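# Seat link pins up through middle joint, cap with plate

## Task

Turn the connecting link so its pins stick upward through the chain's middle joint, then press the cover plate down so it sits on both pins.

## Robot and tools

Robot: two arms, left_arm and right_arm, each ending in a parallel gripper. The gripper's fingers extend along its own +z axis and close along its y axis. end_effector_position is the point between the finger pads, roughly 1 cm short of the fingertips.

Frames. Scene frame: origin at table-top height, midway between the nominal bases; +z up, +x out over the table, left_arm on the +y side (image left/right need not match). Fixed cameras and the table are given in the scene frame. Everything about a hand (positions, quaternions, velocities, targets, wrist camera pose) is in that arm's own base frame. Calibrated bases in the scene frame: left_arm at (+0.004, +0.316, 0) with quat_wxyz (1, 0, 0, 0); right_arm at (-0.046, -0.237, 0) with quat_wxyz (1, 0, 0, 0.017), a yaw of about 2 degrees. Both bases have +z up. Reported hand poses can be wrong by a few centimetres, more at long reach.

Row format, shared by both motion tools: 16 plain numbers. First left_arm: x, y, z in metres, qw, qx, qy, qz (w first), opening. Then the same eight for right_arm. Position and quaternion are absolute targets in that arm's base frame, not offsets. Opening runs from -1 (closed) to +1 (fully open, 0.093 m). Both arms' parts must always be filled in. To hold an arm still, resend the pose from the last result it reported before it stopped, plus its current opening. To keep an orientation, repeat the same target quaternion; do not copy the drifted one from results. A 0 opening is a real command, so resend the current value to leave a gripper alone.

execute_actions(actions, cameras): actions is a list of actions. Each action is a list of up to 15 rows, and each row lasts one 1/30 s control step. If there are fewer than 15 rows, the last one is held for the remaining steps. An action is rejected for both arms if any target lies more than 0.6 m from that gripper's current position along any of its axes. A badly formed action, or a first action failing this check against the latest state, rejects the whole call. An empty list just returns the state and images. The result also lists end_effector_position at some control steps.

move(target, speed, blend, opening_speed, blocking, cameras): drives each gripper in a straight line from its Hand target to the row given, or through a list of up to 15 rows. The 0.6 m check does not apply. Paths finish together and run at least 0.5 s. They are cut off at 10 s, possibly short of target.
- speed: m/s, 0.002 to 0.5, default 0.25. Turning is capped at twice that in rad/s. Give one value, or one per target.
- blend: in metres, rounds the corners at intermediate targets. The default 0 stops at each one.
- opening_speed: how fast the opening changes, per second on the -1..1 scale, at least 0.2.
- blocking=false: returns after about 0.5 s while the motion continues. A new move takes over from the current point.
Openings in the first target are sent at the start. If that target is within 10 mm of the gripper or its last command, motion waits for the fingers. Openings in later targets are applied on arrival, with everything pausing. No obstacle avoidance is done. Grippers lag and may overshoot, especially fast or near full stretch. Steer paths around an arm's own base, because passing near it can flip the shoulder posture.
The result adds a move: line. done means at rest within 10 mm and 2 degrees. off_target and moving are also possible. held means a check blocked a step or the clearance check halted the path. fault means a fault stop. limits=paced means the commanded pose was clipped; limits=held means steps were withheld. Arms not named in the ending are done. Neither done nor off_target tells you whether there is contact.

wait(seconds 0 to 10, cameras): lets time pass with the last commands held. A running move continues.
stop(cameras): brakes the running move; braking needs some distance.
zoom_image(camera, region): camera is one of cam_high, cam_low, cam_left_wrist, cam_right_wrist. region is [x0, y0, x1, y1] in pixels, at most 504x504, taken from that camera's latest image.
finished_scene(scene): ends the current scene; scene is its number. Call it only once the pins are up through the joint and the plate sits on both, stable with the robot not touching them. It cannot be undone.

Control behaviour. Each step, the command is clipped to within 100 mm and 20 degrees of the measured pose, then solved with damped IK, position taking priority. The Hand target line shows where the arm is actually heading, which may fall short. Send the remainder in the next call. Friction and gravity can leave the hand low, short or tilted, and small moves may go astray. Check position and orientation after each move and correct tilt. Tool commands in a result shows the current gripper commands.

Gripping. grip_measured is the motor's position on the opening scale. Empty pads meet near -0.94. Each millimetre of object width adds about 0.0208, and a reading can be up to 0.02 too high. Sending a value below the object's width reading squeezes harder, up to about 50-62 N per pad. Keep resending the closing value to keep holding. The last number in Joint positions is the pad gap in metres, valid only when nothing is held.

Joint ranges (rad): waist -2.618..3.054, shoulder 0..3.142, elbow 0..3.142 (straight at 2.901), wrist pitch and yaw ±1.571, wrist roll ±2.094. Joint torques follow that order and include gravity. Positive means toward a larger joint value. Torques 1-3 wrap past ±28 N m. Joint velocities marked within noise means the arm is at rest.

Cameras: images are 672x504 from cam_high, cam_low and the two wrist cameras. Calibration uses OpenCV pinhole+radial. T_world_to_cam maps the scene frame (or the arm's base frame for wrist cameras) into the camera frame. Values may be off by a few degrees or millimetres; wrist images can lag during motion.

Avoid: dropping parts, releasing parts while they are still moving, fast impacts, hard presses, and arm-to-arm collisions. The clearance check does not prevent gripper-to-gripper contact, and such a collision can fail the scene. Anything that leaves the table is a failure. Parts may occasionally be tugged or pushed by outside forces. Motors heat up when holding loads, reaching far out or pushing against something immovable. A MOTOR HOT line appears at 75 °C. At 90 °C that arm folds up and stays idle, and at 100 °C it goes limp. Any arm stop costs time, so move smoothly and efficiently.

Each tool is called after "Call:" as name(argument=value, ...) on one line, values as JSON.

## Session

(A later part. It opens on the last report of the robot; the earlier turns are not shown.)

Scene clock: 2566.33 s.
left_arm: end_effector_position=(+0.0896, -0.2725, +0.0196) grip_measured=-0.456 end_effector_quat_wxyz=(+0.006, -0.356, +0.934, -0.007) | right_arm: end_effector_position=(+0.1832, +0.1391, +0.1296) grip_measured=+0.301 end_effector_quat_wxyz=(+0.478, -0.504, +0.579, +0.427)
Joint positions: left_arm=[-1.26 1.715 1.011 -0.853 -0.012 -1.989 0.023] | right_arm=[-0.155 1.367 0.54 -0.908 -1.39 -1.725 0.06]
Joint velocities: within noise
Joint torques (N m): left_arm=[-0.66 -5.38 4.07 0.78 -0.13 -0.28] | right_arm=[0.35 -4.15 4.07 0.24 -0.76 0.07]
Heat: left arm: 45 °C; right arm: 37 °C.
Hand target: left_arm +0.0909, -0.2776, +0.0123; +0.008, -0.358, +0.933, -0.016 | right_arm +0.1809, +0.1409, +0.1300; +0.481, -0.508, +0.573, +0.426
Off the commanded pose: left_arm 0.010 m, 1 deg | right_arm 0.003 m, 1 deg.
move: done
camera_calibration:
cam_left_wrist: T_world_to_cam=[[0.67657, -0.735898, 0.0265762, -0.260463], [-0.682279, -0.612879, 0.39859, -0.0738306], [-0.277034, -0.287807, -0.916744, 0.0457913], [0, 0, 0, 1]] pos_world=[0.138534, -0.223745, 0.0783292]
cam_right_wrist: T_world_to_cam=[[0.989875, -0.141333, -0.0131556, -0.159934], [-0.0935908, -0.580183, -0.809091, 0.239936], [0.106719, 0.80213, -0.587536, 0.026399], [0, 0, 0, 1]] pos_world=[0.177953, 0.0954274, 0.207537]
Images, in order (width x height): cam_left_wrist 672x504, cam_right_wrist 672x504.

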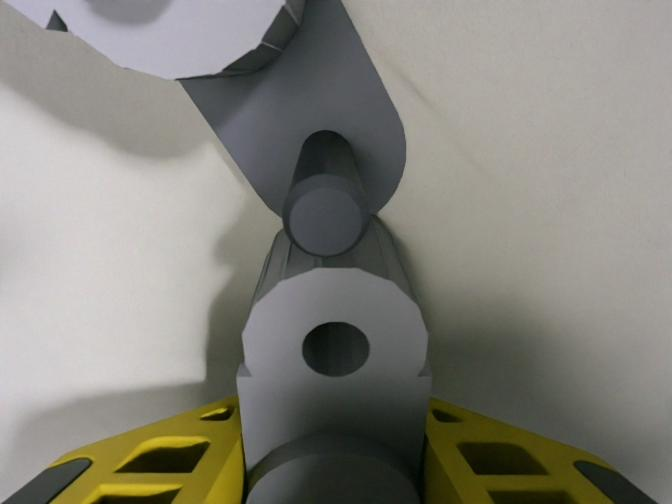

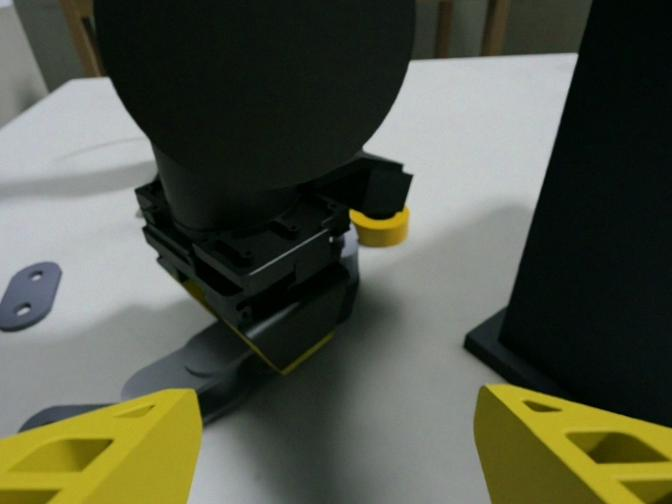

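Call:
move(target=[0.0885,-0.278,0.078,0.0085,-0.3584,0.9336,-0.0160,-0.64,0.1809,0.141,0.13,0.4815,-0.5076,0.5737,0.4259,0.3], speed=0.06)

Scene clock: 2623.80 s.
left_arm: end_effector_position=(+0.0858, -0.2650, +0.0542) grip_measured=-0.457 end_effector_quat_wxyz=(+0.008, -0.358, +0.933, +0.024) | right_arm: end_effector_position=(+0.1832, +0.1391, +0.1296) grip_measured=+0.301 end_effector_quat_wxyz=(+0.478, -0.504, +0.579, +0.427)
Joint positions: left_arm=[-1.265 1.688 1.127 -1.059 -0.012 -1.997 0.023] | right_arm=[-0.155 1.367 0.54 -0.908 -1.39 -1.725 0.06]
Joint velocities: within noise
Joint torques (N m): left_arm=[-1.02 -12.25 8.65 0.02 -0.13 -0.27] | right_arm=[0.4 -4.37 4.23 0.29 -0.77 0.11]
Heat: left arm: 40 °C; right arm: 37 °C.
Hand target: left_arm +0.0882, -0.2773, +0.0776; +0.008, -0.358, +0.933, -0.016 | right_arm +0.1809, +0.1409, +0.1300; +0.481, -0.508, +0.573, +0.426
Off the commanded pose: left_arm 0.027 m, 5 deg | right_arm 0.003 m, 1 deg.
move: off_target (left_arm)
camera_calibration:
cam_left_wrist: T_world_to_cam=[[0.679066, -0.73348, -0.0296024, -0.249727], [-0.672906, -0.638089, 0.37422, -0.0917625], [-0.293372, -0.2342, -0.926867, 0.0946814], [0, 0, 0, 1]] pos_world=[0.135611, -0.219548, 0.114704]
cam_right_wrist: T_world_to_cam=[[0.989875, -0.141333, -0.0131556, -0.159934], [-0.0935908, -0.580183, -0.809091, 0.239936], [0.106719, 0.80213, -0.587536, 0.026399], [0, 0, 0, 1]] pos_world=[0.177953, 0.0954274, 0.207537]

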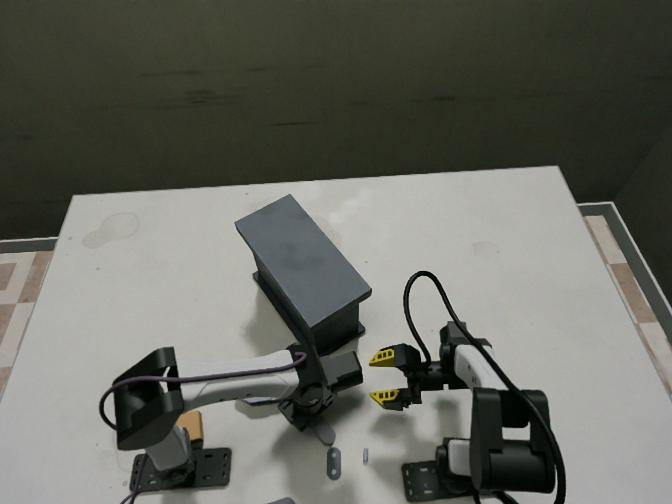

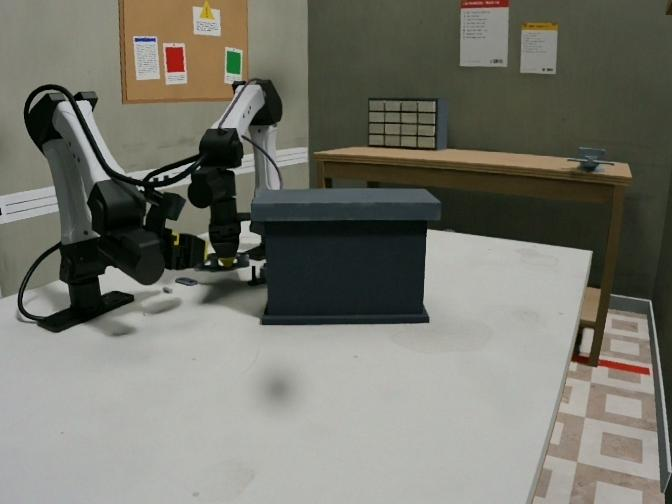

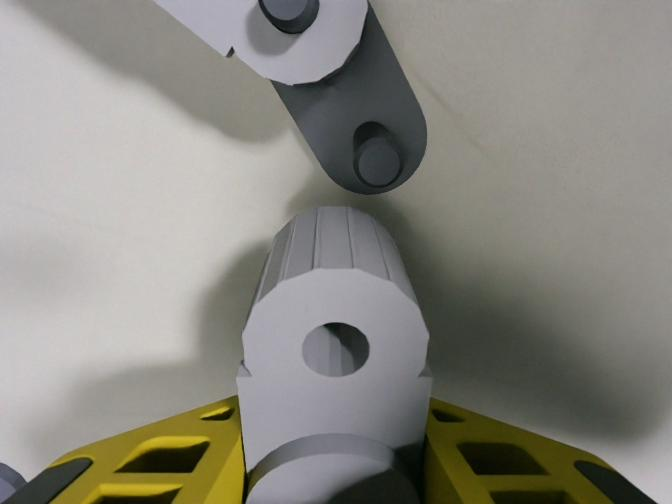

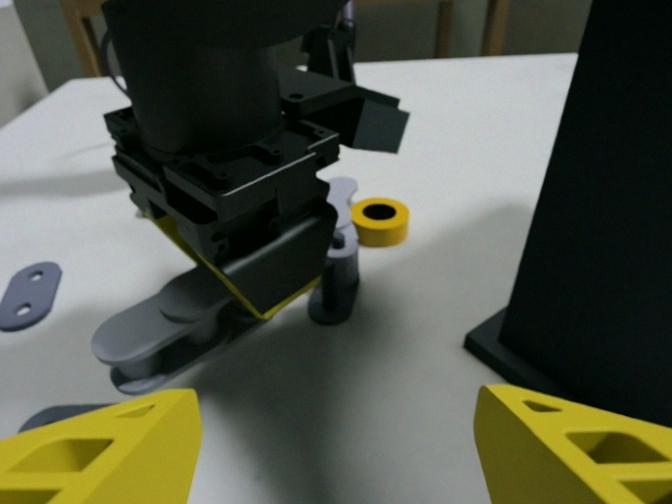

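Call:
move(target=[0.0885,-0.276,0.100,0.0085,-0.3584,0.9336,-0.0160,-0.64,0.1809,0.141,0.13,0.4815,-0.5076,0.5737,0.4259,0.3], speed=0.06, cameras=["cam_left_wrist"])

Call:
move(target=[0.104,-0.260,0.085,0.0085,-0.3584,0.9336,-0.0160,-0.64,0.1809,0.141,0.13,0.4815,-0.5076,0.5737,0.4259,0.3], speed=0.06, cameras=["cam_left_wrist","cam_right_wrist"])

Scene clock: 2631.57 s.
left_arm: end_effector_position=(+0.0856, -0.2645, +0.0755) grip_measured=-0.457 end_effector_quat_wxyz=(+0.008, -0.358, +0.933, +0.025) | right_arm: end_effector_position=(+0.1832, +0.1391, +0.1296) grip_measured=+0.301 end_effector_quat_wxyz=(+0.478, -0.504, +0.579, +0.427)
Joint positions: left_arm=[-1.265 1.665 1.19 -1.146 -0.012 -1.998 0.023] | right_arm=[-0.155 1.367 0.54 -0.908 -1.39 -1.725 0.06]
Joint velocities: within noise
Joint torques (N m): left_arm=[-0.81 -12.15 8.85 0.07 -0.12 -0.25] | right_arm=[0.4 -4.44 4.16 0.29 -0.76 0.05]
Heat: left arm: 43 °C; right arm: 37 °C.
Hand target: left_arm +0.0881, -0.2751, +0.0995; +0.008, -0.358, +0.933, -0.016 | right_arm +0.1809, +0.1409, +0.1300; +0.481, -0.508, +0.573, +0.426
Off the commanded pose: left_arm 0.027 m, 5 deg | right_arm 0.003 m, 1 deg.
move: off_target (left_arm)
camera_calibration:
cam_left_wrist: T_world_to_cam=[[0.679329, -0.733166, -0.0313139, -0.248485], [-0.672455, -0.639026, 0.373431, -0.0997983], [-0.293797, -0.232625, -0.927129, 0.115026], [0, 0, 0, 1]] pos_world=[0.135487, -0.219197, 0.13613]
Images, in order (width x height): cam_left_wrist 672x504.

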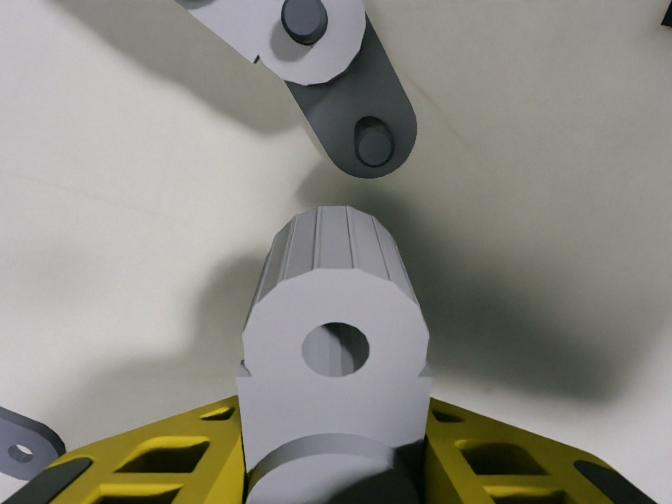

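Scene clock: 2632.63 s.
left_arm: end_effector_position=(+0.0999, -0.2562, +0.0712) grip_measured=-0.456 end_effector_quat_wxyz=(+0.007, -0.360, +0.933, +0.017) | right_arm: end_effector_position=(+0.1832, +0.1391, +0.1296) grip_measured=+0.301 end_effector_quat_wxyz=(+0.478, -0.504, +0.579, +0.427)
Joint positions: left_arm=[-1.208 1.643 1.149 -1.11 -0.014 -1.944 0.023] | right_arm=[-0.155 1.367 0.54 -0.908 -1.39 -1.725 0.06]
Joint velocities: within noise
Joint torques (N m): left_arm=[0.49 -12.27 5.26 0.32 -0.1 -0.09] | right_arm=[0.31 -4.49 4.16 0.31 -0.73 0.04]
Heat: left arm: 43 °C; right arm: 37 °C.
Hand target: left_arm +0.1038, -0.2598, +0.0848; +0.009, -0.359, +0.933, -0.016 | right_arm +0.1809, +0.1409, +0.1300; +0.481, -0.508, +0.573, +0.426
Off the commanded pose: left_arm 0.015 m, 4 deg | right_arm 0.003 m, 1 deg.
move: off_target (left_arm)
camera_calibration:
cam_left_wrist: T_world_to_cam=[[0.682219, -0.730944, -0.0172429, -0.25296], [-0.671713, -0.635901, 0.380042, -0.083045], [-0.288754, -0.24769, -0.924809, 0.112581], [0, 0, 0, 1]] pos_world=[0.1493, -0.209823, 0.131315]
cam_right_wrist: T_world_to_cam=[[0.989875, -0.141333, -0.0131556, -0.159934], [-0.0935908, -0.580183, -0.809091, 0.239936], [0.106719, 0.80213, -0.587536, 0.026399], [0, 0, 0, 1]] pos_world=[0.177953, 0.0954274, 0.207537]
Images, in order (width x height): cam_left_wrist 672x504, cam_right_wrist 672x504.

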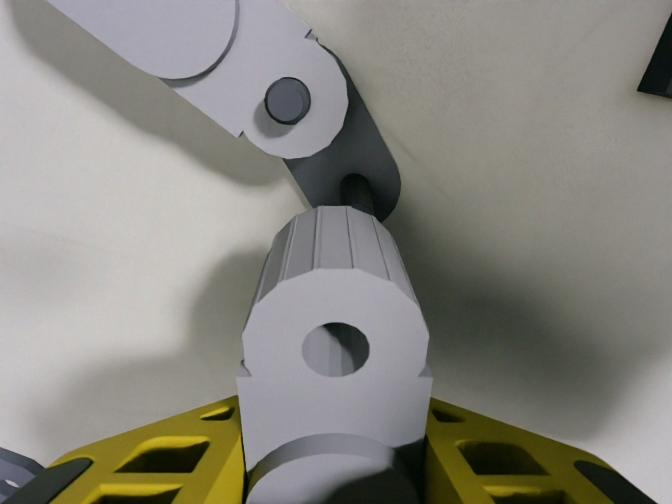

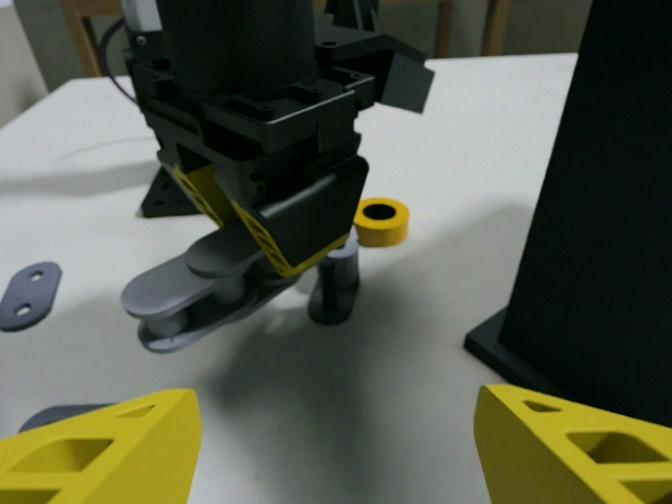

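Call:
move(target=[0.111,-0.259,0.090,0.004,-0.3584,0.9330,-0.0277,-0.64,0.1809,0.141,0.13,0.4815,-0.5076,0.5737,0.4259,0.3], speed=0.05, cameras=["cam_left_wrist","cam_right_wrist"])

Scene clock: 2642.53 s.
left_arm: end_effector_position=(+0.1081, -0.2545, +0.0766) grip_measured=-0.456 end_effector_quat_wxyz=(+0.007, -0.360, +0.933, +0.005) | right_arm: end_effector_position=(+0.1832, +0.1391, +0.1296) grip_measured=+0.301 end_effector_quat_wxyz=(+0.478, -0.504, +0.579, +0.427)
Joint positions: left_arm=[-1.177 1.622 1.149 -1.108 -0.014 -1.913 0.023] | right_arm=[-0.155 1.367 0.54 -0.908 -1.39 -1.725 0.06]
Joint velocities: within noise
Joint torques (N m): left_arm=[0.57 -11.88 5.38 0.39 0.01 -0.08] | right_arm=[0.31 -4.34 4.26 0.31 -0.76 0.02]
Heat: left arm: 46 °C; right arm: 37 °C.
Hand target: left_arm +0.1109, -0.2588, +0.0899; +0.004, -0.358, +0.933, -0.027 | right_arm +0.1809, +0.1409, +0.1300; +0.481, -0.508, +0.573, +0.426
Off the commanded pose: left_arm 0.014 m, 4 deg | right_arm 0.003 m, 1 deg.
move: off_target (left_arm)
camera_calibration:
cam_left_wrist: T_world_to_cam=[[0.681719, -0.7316, 0.00450218, -0.258995], [-0.6753, -0.626866, 0.388599, -0.0764333], [-0.281477, -0.267956, -0.921396, 0.114229], [0, 0, 0, 1]] pos_world=[0.157099, -0.206786, 0.136118]
cam_right_wrist: T_world_to_cam=[[0.989875, -0.141333, -0.0131556, -0.159934], [-0.0935908, -0.580183, -0.809091, 0.239936], [0.106719, 0.80213, -0.587536, 0.026399], [0, 0, 0, 1]] pos_world=[0.177953, 0.0954274, 0.207537]
Images, in order (width x height): cam_left_wrist 672x504, cam_right_wrist 672x504.

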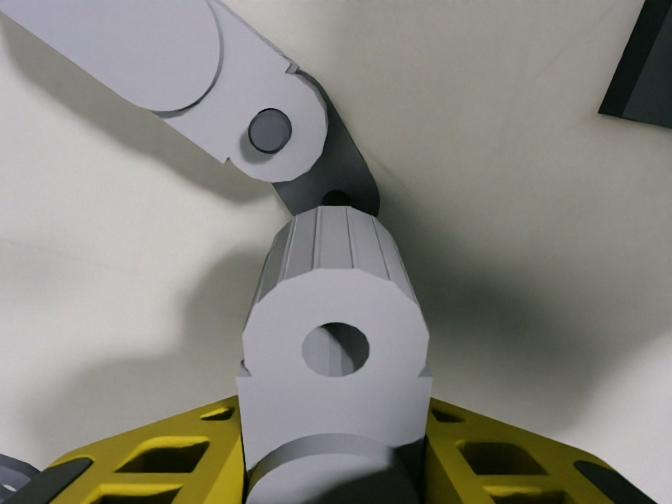

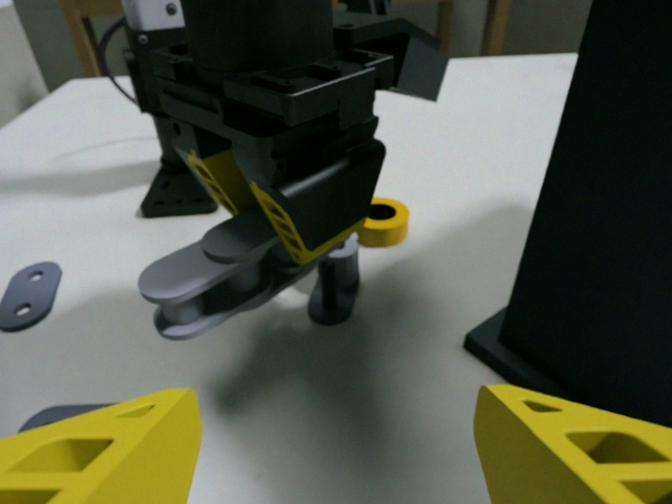

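Call:
move(target=[0.110,-0.2597,0.075,0.004,-0.3584,0.9330,-0.0277,-0.64,0.1809,0.141,0.13,0.4815,-0.5076,0.5737,0.4259,0.3], speed=0.03, cameras=["cam_left_wrist","cam_right_wrist"])

Scene clock: 2649.97 s.
left_arm: end_effector_position=(+0.1082, -0.2547, +0.0654) grip_measured=-0.456 end_effector_quat_wxyz=(+0.007, -0.359, +0.933, -0.001) | right_arm: end_effector_position=(+0.1832, +0.1391, +0.1296) grip_measured=+0.301 end_effector_quat_wxyz=(+0.478, -0.504, +0.579, +0.427)
Joint positions: left_arm=[-1.177 1.622 1.103 -1.049 -0.014 -1.912 0.023] | right_arm=[-0.155 1.367 0.54 -0.908 -1.39 -1.725 0.06]
Joint velocities: within noise
Joint torques (N m): left_arm=[0.17 -10.48 5.26 0.46 0 -0.11] | right_arm=[0.08 -4.34 4.33 0.27 -0.76 0.05]
Heat: left arm: 46 °C; right arm: 37 °C.
Hand target: left_arm +0.1100, -0.2596, +0.0751; +0.004, -0.358, +0.933, -0.028 | right_arm +0.1809, +0.1409, +0.1300; +0.481, -0.508, +0.573, +0.426
Off the commanded pose: left_arm 0.011 m, 3 deg | right_arm 0.003 m, 1 deg.
move: off_target (left_arm)
camera_calibration:
cam_left_wrist: T_world_to_cam=[[0.681108, -0.731994, 0.0166461, -0.259985], [-0.677716, -0.621673, 0.392713, -0.0708457], [-0.277115, -0.278761, -0.919511, 0.100548], [0, 0, 0, 1]] pos_world=[0.156928, -0.206321, 0.124605]
cam_right_wrist: T_world_to_cam=[[0.989875, -0.141333, -0.0131556, -0.159934], [-0.0935908, -0.580183, -0.809091, 0.239936], [0.106719, 0.80213, -0.587536, 0.026399], [0, 0, 0, 1]] pos_world=[0.177953, 0.0954274, 0.207537]
Images, in order (width x height): cam_left_wrist 672x504, cam_right_wrist 672x504.

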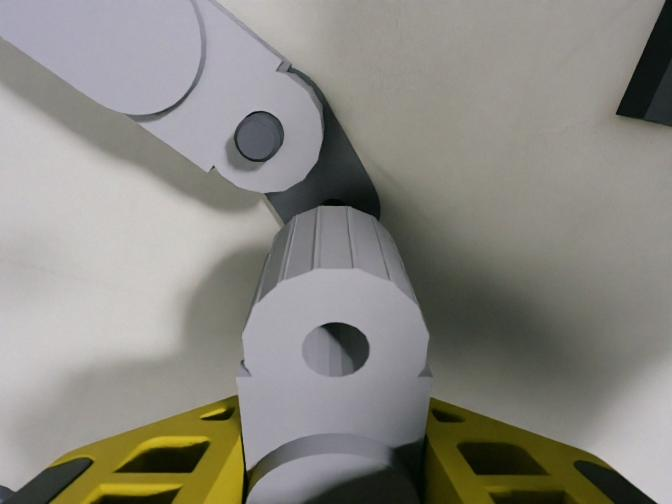

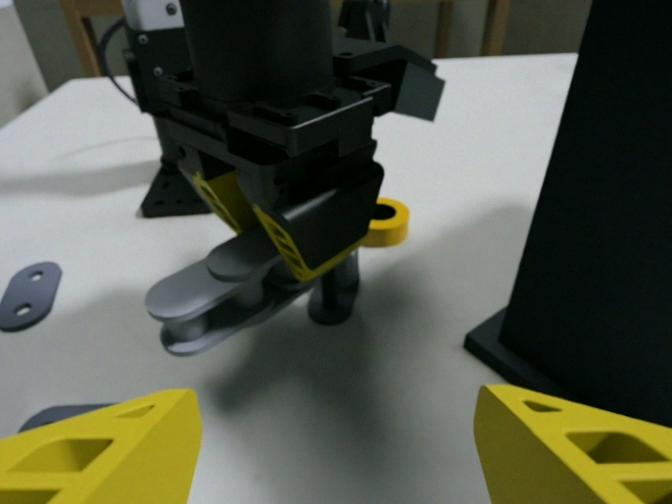

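Call:
move(target=[0.1078,-0.2600,0.072,0.005,-0.3584,0.9330,-0.0225,-0.64,0.1809,0.141,0.13,0.4815,-0.5076,0.5737,0.4259,0.3], speed=0.03, cameras=["cam_left_wrist","cam_right_wrist"])

Scene clock: 2656.17 s.
left_arm: end_effector_position=(+0.1083, -0.2550, +0.0654) grip_measured=-0.456 end_effector_quat_wxyz=(+0.007, -0.359, +0.933, -0.002) | right_arm: end_effector_position=(+0.1832, +0.1391, +0.1296) grip_measured=+0.301 end_effector_quat_wxyz=(+0.478, -0.504, +0.579, +0.427)
Joint positions: left_arm=[-1.177 1.622 1.103 -1.048 -0.014 -1.912 0.023] | right_arm=[-0.155 1.367 0.54 -0.908 -1.39 -1.725 0.06]
Joint velocities: within noise
Joint torques (N m): left_arm=[-0.73 -9.44 5.16 0.43 -0.02 -0.22] | right_arm=[0.27 -4.01 4.14 0.29 -0.7 0.01]
Heat: left arm: 46 °C; right arm: 37 °C.
Hand target: left_arm +0.1078, -0.2600, +0.0721; +0.005, -0.358, +0.933, -0.022 | right_arm +0.1809, +0.1409, +0.1300; +0.481, -0.508, +0.573, +0.426
Off the commanded pose: left_arm 0.008 m, 2 deg | right_arm 0.003 m, 1 deg.
move: done
camera_calibration:
cam_left_wrist: T_world_to_cam=[[0.681101, -0.731975, 0.0177186, -0.26031], [-0.677888, -0.621258, 0.393072, -0.0708323], [-0.276711, -0.279733, -0.919337, 0.100204], [0, 0, 0, 1]] pos_world=[0.157008, -0.206515, 0.124576]
cam_right_wrist: T_world_to_cam=[[0.989875, -0.141333, -0.0131556, -0.159934], [-0.0935908, -0.580183, -0.809091, 0.239936], [0.106719, 0.80213, -0.587536, 0.026399], [0, 0, 0, 1]] pos_world=[0.177953, 0.0954274, 0.207537]
Images, in order (width x height): cam_left_wrist 672x504, cam_right_wrist 672x504.

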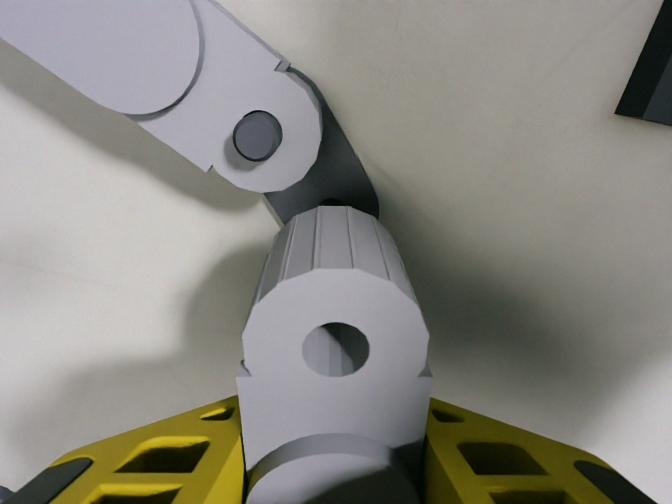

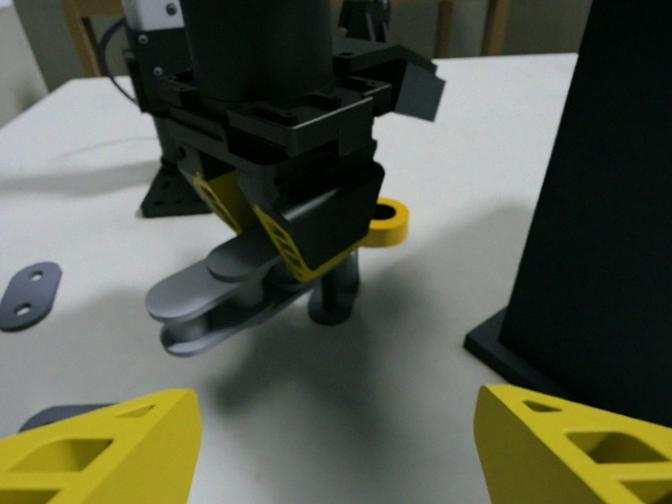

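Call:
zoom_image(camera="cam_left_wrist", region=[230, 80, 430, 230])

Call:
zoom_image(camera="cam_right_wrist", region=[240, 220, 420, 350])

Scaled by 2.520 from the camera's 672x504 image, which has a finer 960x720 frame.

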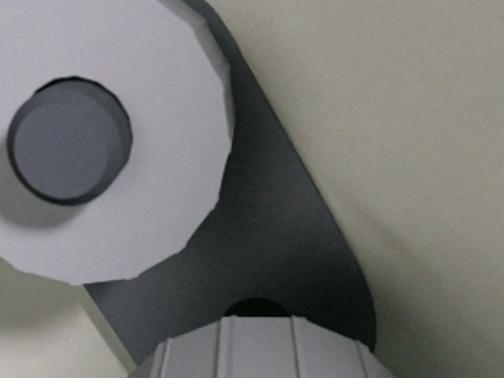

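Scaled by 2.800 from the camera's 672x504 image, which has a finer 960x720 frame.

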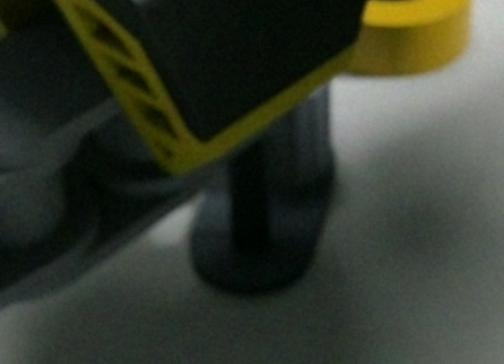

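Call:
move(target=[0.1075,-0.2607,0.064,0.005,-0.3584,0.9330,-0.0205,-0.64,0.1809,0.141,0.13,0.4815,-0.5076,0.5737,0.4259,0.3], speed=0.03, cameras=["cam_left_wrist","cam_right_wrist"])

Scene clock: 2699.13 s.
left_arm: end_effector_position=(+0.1084, -0.2553, +0.0607) grip_measured=-0.456 end_effector_quat_wxyz=(+0.007, -0.359, +0.933, -0.006) | right_arm: end_effector_position=(+0.1832, +0.1391, +0.1296) grip_measured=+0.301 end_effector_quat_wxyz=(+0.478, -0.504, +0.579, +0.427)
Joint positions: left_arm=[-1.177 1.622 1.083 -1.021 -0.014 -1.912 0.023] | right_arm=[-0.155 1.367 0.54 -0.908 -1.39 -1.725 0.06]
Joint velocities: within noise
Joint torques (N m): left_arm=[-0.94 -8.03 5.23 0.5 -0.02 -0.25] | right_arm=[0.46 -4.4 4.29 0.25 -0.75 0.07]
Heat: left arm: 44 °C; right arm: 37 °C.
Hand target: left_arm +0.1074, -0.2606, +0.0641; +0.005, -0.359, +0.933, -0.020 | right_arm +0.1809, +0.1409, +0.1300; +0.481, -0.508, +0.573, +0.426
Off the commanded pose: left_arm 0.006 m, 2 deg | right_arm 0.003 m, 1 deg.
move: done
camera_calibration:
cam_left_wrist: T_world_to_cam=[[0.681042, -0.731834, 0.0245106, -0.260908], [-0.678984, -0.618619, 0.395337, -0.0684021], [-0.274158, -0.285883, -0.918209, 0.0938406], [0, 0, 0, 1]] pos_world=[0.156972, -0.206429, 0.119602]
cam_right_wrist: T_world_to_cam=[[0.989875, -0.141333, -0.0131556, -0.159934], [-0.0935908, -0.580183, -0.809091, 0.239936], [0.106719, 0.80213, -0.587536, 0.026399], [0, 0, 0, 1]] pos_world=[0.177953, 0.0954274, 0.207537]
Images, in order (width x height): cam_left_wrist 672x504, cam_right_wrist 672x504.

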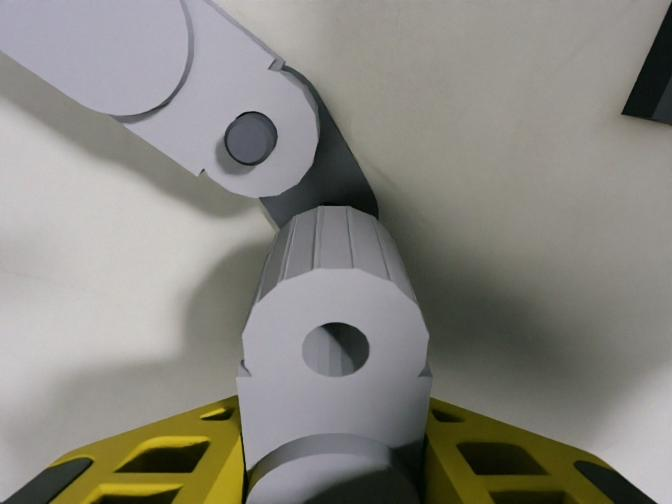

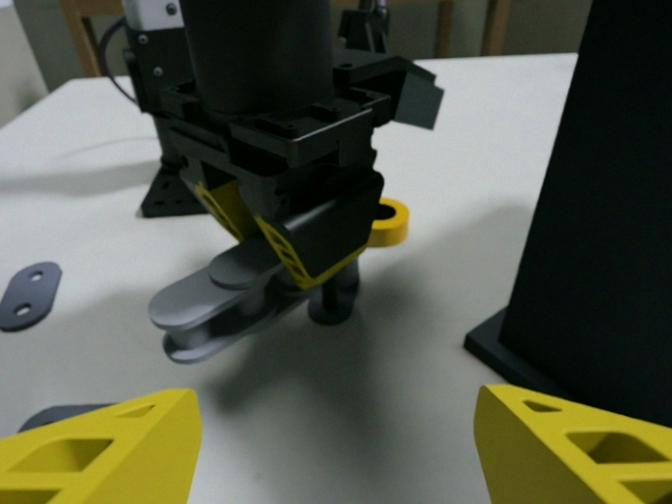

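Call:
move(target=[0.1068,-0.2615,0.058,0.0085,-0.3584,0.9330,-0.0095,-0.64,0.1809,0.141,0.13,0.4815,-0.5076,0.5737,0.4259,0.3], speed=0.03, cameras=["cam_left_wrist","cam_right_wrist"])

Scene clock: 2707.00 s.
left_arm: end_effector_position=(+0.1065, -0.2559, +0.0574) grip_measured=-0.456 end_effector_quat_wxyz=(+0.007, -0.358, +0.934, +0.000) | right_arm: end_effector_position=(+0.1832, +0.1391, +0.1296) grip_measured=+0.301 end_effector_quat_wxyz=(+0.478, -0.504, +0.579, +0.427)
Joint positions: left_arm=[-1.185 1.634 1.083 -1.019 -0.014 -1.917 0.023] | right_arm=[-0.155 1.367 0.54 -0.908 -1.39 -1.725 0.06]
Joint velocities: within noise
Joint torques (N m): left_arm=[-0.88 -6.5 5.67 0.44 -0.07 -0.3] | right_arm=[0.27 -4.38 4.05 0.22 -0.7 0.07]
Heat: left arm: 44 °C; right arm: 37 °C.
Hand target: left_arm +0.1067, -0.2615, +0.0580; +0.008, -0.359, +0.933, -0.009 | right_arm +0.1809, +0.1409, +0.1300; +0.481, -0.508, +0.573, +0.426
Off the commanded pose: left_arm 0.006 m, 1 deg | right_arm 0.003 m, 1 deg.
move: done
camera_calibration:
cam_left_wrist: T_world_to_cam=[[0.679162, -0.733837, 0.0149152, -0.259776], [-0.679096, -0.62053, 0.392137, -0.0691151], [-0.278509, -0.276453, -0.919786, 0.0931278], [0, 0, 0, 1]] pos_world=[0.155431, -0.207776, 0.116635]
cam_right_wrist: T_world_to_cam=[[0.989875, -0.141333, -0.0131556, -0.159934], [-0.0935908, -0.580183, -0.809091, 0.239936], [0.106719, 0.80213, -0.587536, 0.026399], [0, 0, 0, 1]] pos_world=[0.177953, 0.0954274, 0.207537]
Images, in order (width x height): cam_left_wrist 672x504, cam_right_wrist 672x504.

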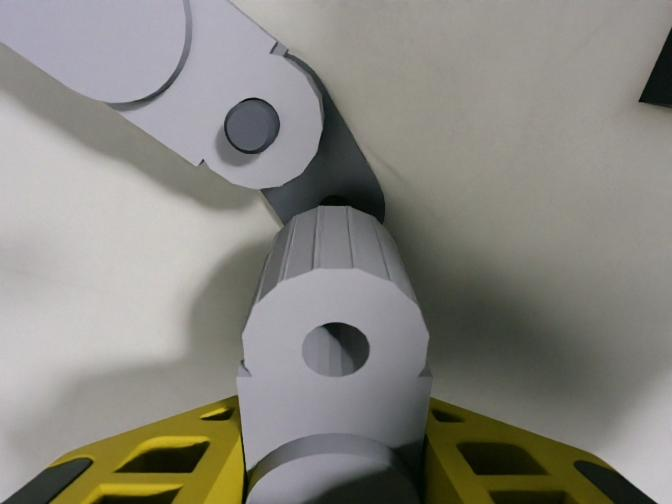

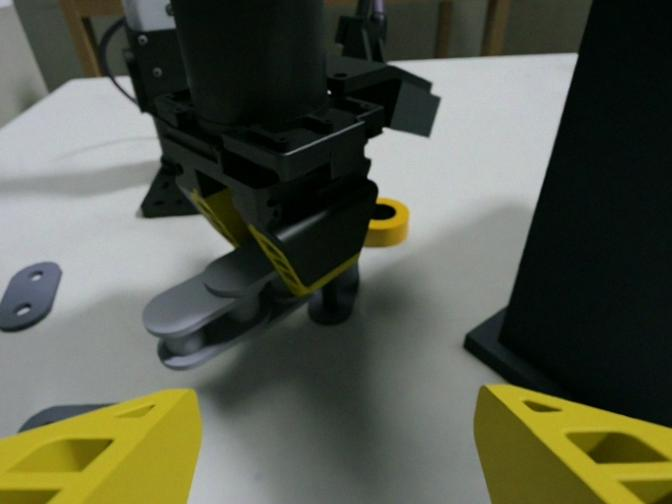

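Call:
zoom_image(camera="cam_left_wrist", region=[230, 80, 430, 230])

Scaled by 2.520 from the camera's 672x504 image, which has a finer 960x720 frame.

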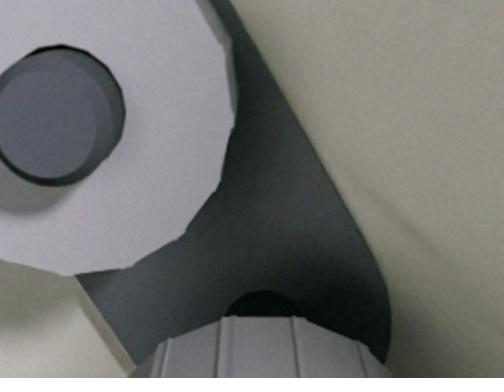

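Call:
move(target=[0.1090,-0.2598,0.064,0.0085,-0.3584,0.9330,-0.0120,-0.64,0.1809,0.141,0.13,0.4815,-0.5076,0.5737,0.4259,0.3], speed=0.03, cameras=["cam_left_wrist","cam_right_wrist"])

Scene clock: 2736.57 s.
left_arm: end_effector_position=(+0.1066, -0.2560, +0.0574) grip_measured=-0.456 end_effector_quat_wxyz=(+0.007, -0.358, +0.934, -0.001) | right_arm: end_effector_position=(+0.1832, +0.1391, +0.1296) grip_measured=+0.301 end_effector_quat_wxyz=(+0.478, -0.504, +0.579, +0.427)
Joint positions: left_arm=[-1.185 1.634 1.083 -1.018 -0.014 -1.917 0.023] | right_arm=[-0.155 1.367 0.54 -0.908 -1.39 -1.725 0.06]
Joint velocities: within noise
Joint torques (N m): left_arm=[-0.03 -7.94 6.43 0.23 -0.1 -0.16] | right_arm=[0.24 -4.38 4.21 0.22 -0.76 0.04]
Heat: left arm: 41 °C; right arm: 37 °C.
Hand target: left_arm +0.1090, -0.2597, +0.0639; +0.008, -0.359, +0.933, -0.012 | right_arm +0.1809, +0.1409, +0.1300; +0.481, -0.508, +0.573, +0.426
Off the commanded pose: left_arm 0.008 m, 1 deg | right_arm 0.003 m, 1 deg.
move: done
camera_calibration:
cam_left_wrist: T_world_to_cam=[[0.67944, -0.733572, 0.0152768, -0.259845], [-0.678916, -0.620648, 0.392261, -0.0692012], [-0.27827, -0.276889, -0.919727, 0.0929735], [0, 0, 0, 1]] pos_world=[0.155439, -0.207821, 0.116625]
cam_right_wrist: T_world_to_cam=[[0.989875, -0.141333, -0.0131556, -0.159934], [-0.0935908, -0.580183, -0.809091, 0.239936], [0.106719, 0.80213, -0.587536, 0.026399], [0, 0, 0, 1]] pos_world=[0.177953, 0.0954274, 0.207537]
Images, in order (width x height): cam_left_wrist 672x504, cam_right_wrist 672x504.

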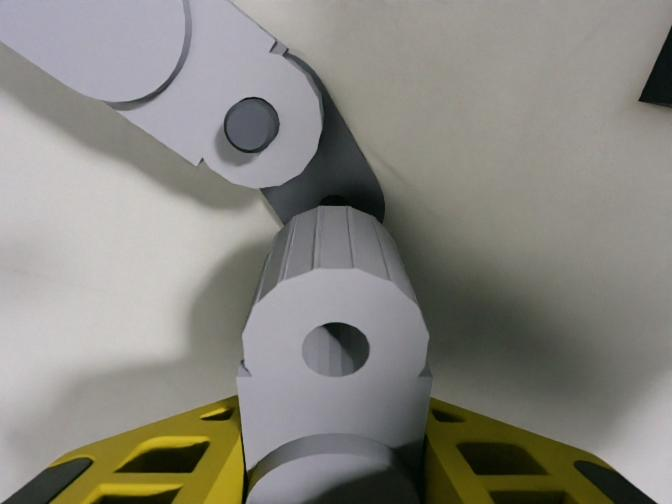

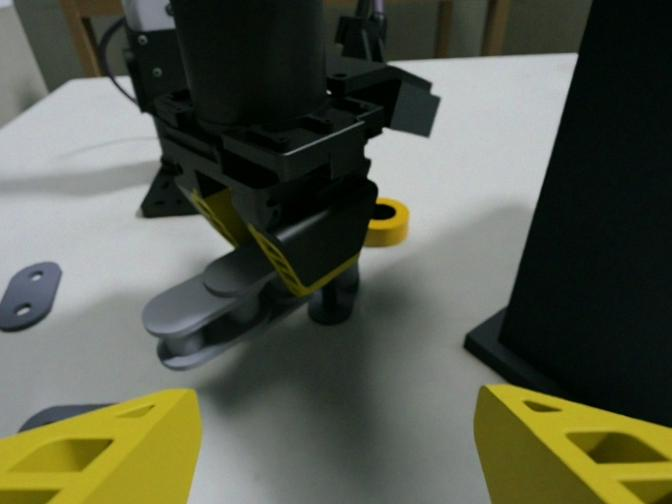

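Call:
move(target=[0.1125,-0.2570,0.066,0.0085,-0.3584,0.9330,-0.0150,-0.64,0.1809,0.141,0.13,0.4815,-0.5076,0.5737,0.4259,0.3], speed=0.03, cameras=["cam_left_wrist"])

Scene clock: 2746.07 s.
left_arm: end_effector_position=(+0.1088, -0.2551, +0.0574) grip_measured=-0.456 end_effector_quat_wxyz=(+0.007, -0.359, +0.933, -0.001) | right_arm: end_effector_position=(+0.1832, +0.1391, +0.1296) grip_measured=+0.301 end_effector_quat_wxyz=(+0.478, -0.504, +0.579, +0.427)
Joint positions: left_arm=[-1.176 1.634 1.083 -1.018 -0.014 -1.911 0.023] | right_arm=[-0.155 1.367 0.54 -0.908 -1.39 -1.725 0.06]
Joint velocities: within noise
Joint torques (N m): left_arm=[0.72 -9.17 6.04 0.22 -0.06 -0.09] | right_arm=[0.28 -4.33 4.34 0.27 -0.78 0.08]
Heat: left arm: 41 °C; right arm: 37 °C.
Hand target: left_arm +0.1124, -0.2569, +0.0658; +0.009, -0.359, +0.933, -0.015 | right_arm +0.1809, +0.1409, +0.1300; +0.481, -0.508, +0.573, +0.426
Off the commanded pose: left_arm 0.010 m, 2 deg | right_arm 0.003 m, 1 deg.
move: done
camera_calibration:
cam_left_wrist: T_world_to_cam=[[0.681397, -0.731756, 0.015202, -0.260421], [-0.677247, -0.622491, 0.392226, -0.0677422], [-0.277551, -0.277557, -0.919743, 0.0936114], [0, 0, 0, 1]] pos_world=[0.157553, -0.206751, 0.116628]
Images, in order (width x height): cam_left_wrist 672x504.

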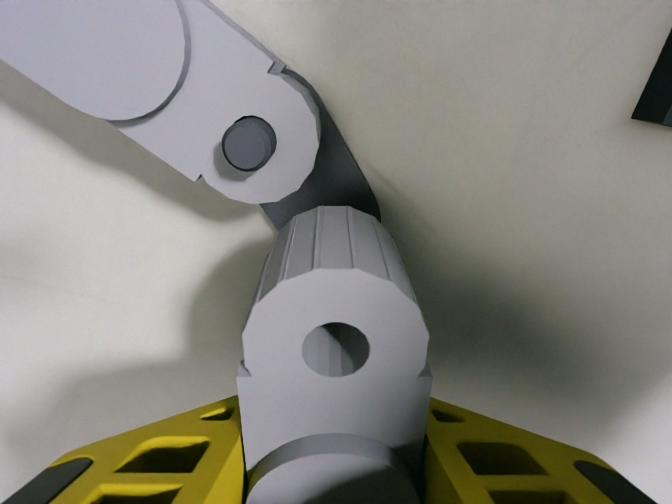

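Call:
move(target=[0.1080,-0.2575,0.066,0.0085,-0.3584,0.9330,-0.0150,-0.64,0.1809,0.141,0.13,0.4815,-0.5076,0.5737,0.4259,0.3], speed=0.03, cameras=["cam_left_wrist"])

Scene clock: 2752.50 s.
left_arm: end_effector_position=(+0.1088, -0.2551, +0.0574) grip_measured=-0.456 end_effector_quat_wxyz=(+0.007, -0.359, +0.933, -0.001) | right_arm: end_effector_position=(+0.1832, +0.1391, +0.1296) grip_measured=+0.301 end_effector_quat_wxyz=(+0.478, -0.504, +0.579, +0.427)
Joint positions: left_arm=[-1.176 1.634 1.083 -1.018 -0.014 -1.91 0.023] | right_arm=[-0.155 1.367 0.54 -0.908 -1.39 -1.725 0.06]
Joint velocities: within noise
Joint torques (N m): left_arm=[-0.92 -9.65 5.63 0.23 -0.09 -0.24] | right_arm=[0.39 -4.21 4.1 0.28 -0.72 0.09]
Heat: left arm: 41 °C; right arm: 37 °C.
Hand target: left_arm +0.1080, -0.2575, +0.0658; +0.008, -0.359, +0.933, -0.015 | right_arm +0.1809, +0.1409, +0.1300; +0.481, -0.508, +0.573, +0.426
Off the commanded pose: left_arm 0.009 m, 2 deg | right_arm 0.003 m, 1 deg.
move: done
camera_calibration:
cam_left_wrist: T_world_to_cam=[[0.680838, -0.732276, 0.0151927, -0.260492], [-0.677721, -0.621978, 0.392221, -0.0675596], [-0.277765, -0.277336, -0.919745, 0.0936912], [0, 0, 0, 1]] pos_world=[0.15759, -0.206789, 0.116628]
Images, in order (width x height): cam_left_wrist 672x504.

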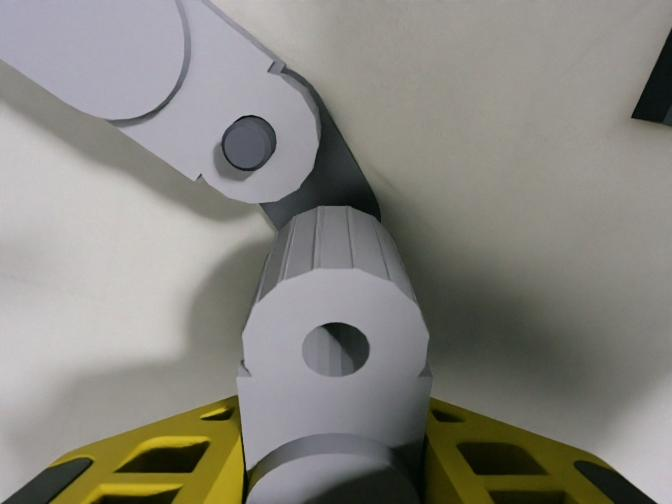

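Call:
move(target=[0.1068,-0.2580,0.066,0.0085,-0.3584,0.9330,-0.0150,-0.64,0.1809,0.141,0.13,0.4815,-0.5076,0.5737,0.4259,0.3], speed=0.03, cameras=["cam_left_wrist"])

Scene clock: 2757.17 s.
left_arm: end_effector_position=(+0.1078, -0.2555, +0.0574) grip_measured=-0.456 end_effector_quat_wxyz=(+0.007, -0.358, +0.934, -0.001) | right_arm: end_effector_position=(+0.1832, +0.1391, +0.1296) grip_measured=+0.301 end_effector_quat_wxyz=(+0.478, -0.504, +0.579, +0.427)
Joint positions: left_arm=[-1.18 1.634 1.083 -1.018 -0.014 -1.912 0.023] | right_arm=[-0.155 1.367 0.54 -0.908 -1.39 -1.725 0.06]
Joint velocities: within noise
Joint torques (N m): left_arm=[-0.99 -9.61 5.63 0.23 -0.1 -0.27] | right_arm=[0.34 -4.3 4.29 0.27 -0.76 0.06]
Heat: left arm: 41 °C; right arm: 37 °C.
Hand target: left_arm +0.1067, -0.2580, +0.0658; +0.008, -0.358, +0.933, -0.015 | right_arm +0.1809, +0.1409, +0.1299; +0.481, -0.508, +0.573, +0.426
Off the commanded pose: left_arm 0.009 m, 2 deg | right_arm 0.003 m, 1 deg.
move: done
camera_calibration:
cam_left_wrist: T_world_to_cam=[[0.67944, -0.733573, 0.0152161, -0.260313], [-0.678909, -0.620674, 0.392232, -0.068016], [-0.278287, -0.276829, -0.91974, 0.0934917], [0, 0, 0, 1]] pos_world=[0.156708, -0.207294, 0.116627]
Images, in order (width x height): cam_left_wrist 672x504.

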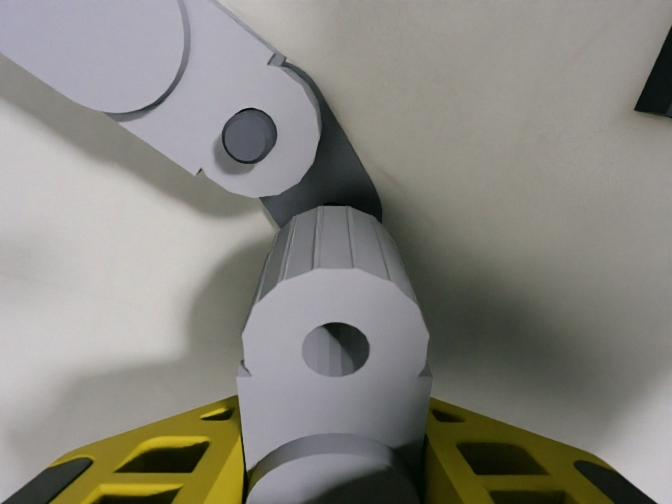

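Call:
move(target=[0.1070,-0.2588,0.054,0.0085,-0.3584,0.9330,-0.0110,-0.64,0.1809,0.141,0.13,0.4815,-0.5076,0.5737,0.4259,0.3], speed=0.03, cameras=["cam_left_wrist","cam_right_wrist"])

Scene clock: 2763.47 s.
left_arm: end_effector_position=(+0.1074, -0.2543, +0.0537) grip_measured=-0.456 end_effector_quat_wxyz=(+0.007, -0.359, +0.933, -0.001) | right_arm: end_effector_position=(+0.1832, +0.1391, +0.1296) grip_measured=+0.301 end_effector_quat_wxyz=(+0.478, -0.504, +0.579, +0.427)
Joint positions: left_arm=[-1.18 1.634 1.068 -1.003 -0.014 -1.913 0.023] | right_arm=[-0.155 1.367 0.54 -0.908 -1.39 -1.725 0.06]
Joint velocities: within noise
Joint torques (N m): left_arm=[-1.07 -7.15 4.98 0.4 -0.1 -0.26] | right_arm=[0.36 -4.31 4.14 0.24 -0.74 0.05]
Heat: left arm: 41 °C; right arm: 37 °C.
Hand target: left_arm +0.1069, -0.2588, +0.0541; +0.008, -0.359, +0.933, -0.011 | right_arm +0.1809, +0.1409, +0.1299; +0.481, -0.508, +0.573, +0.426
Off the commanded pose: left_arm 0.004 m, 1 deg | right_arm 0.003 m, 1 deg.
move: done
camera_calibration:
cam_left_wrist: T_world_to_cam=[[0.68, -0.733054, 0.0152254, -0.259027], [-0.678436, -0.621188, 0.392237, -0.0663389], [-0.278073, -0.27705, -0.919738, 0.0901516], [0, 0, 0, 1]] pos_world=[0.1562, -0.206113, 0.11288]
cam_right_wrist: T_world_to_cam=[[0.989875, -0.141333, -0.0131556, -0.159934], [-0.0935908, -0.580183, -0.809091, 0.239936], [0.106719, 0.80213, -0.587536, 0.026399], [0, 0, 0, 1]] pos_world=[0.177953, 0.0954274, 0.207537]
Images, in order (width x height): cam_left_wrist 672x504, cam_right_wrist 672x504.

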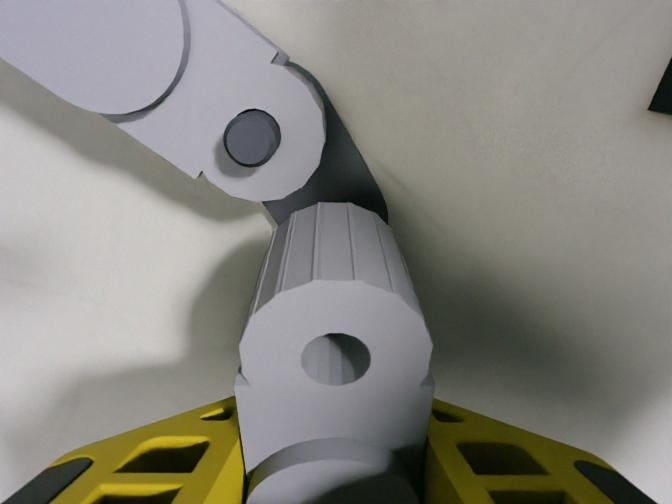

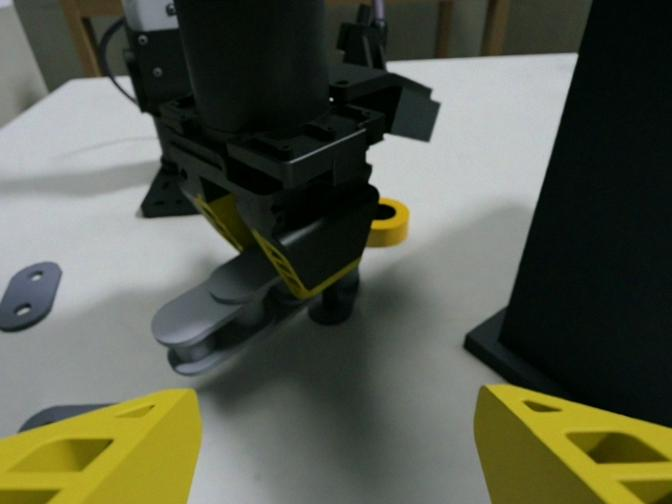

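Call:
zoom_image(camera="cam_left_wrist", region=[230, 190, 440, 410])

Call:
zoom_image(camera="cam_right_wrist", region=[240, 220, 420, 350])

Scaled by 2.291 from the camera's 672x504 image, which has a finer 960x720 frame.

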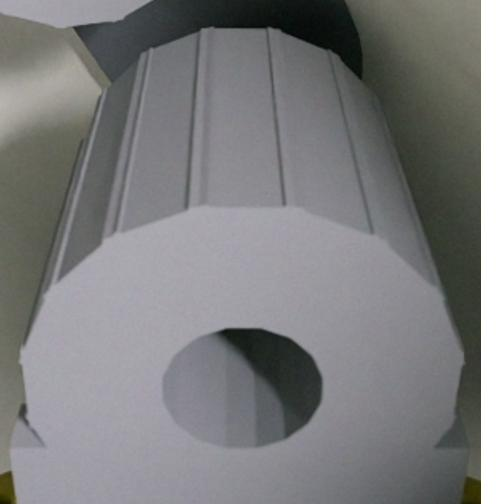

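Scaled by 2.800 from the camera's 672x504 image, which has a finer 960x720 frame.

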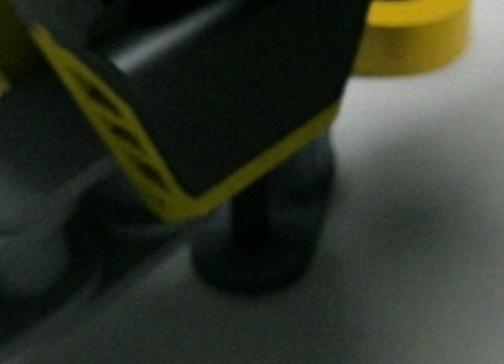

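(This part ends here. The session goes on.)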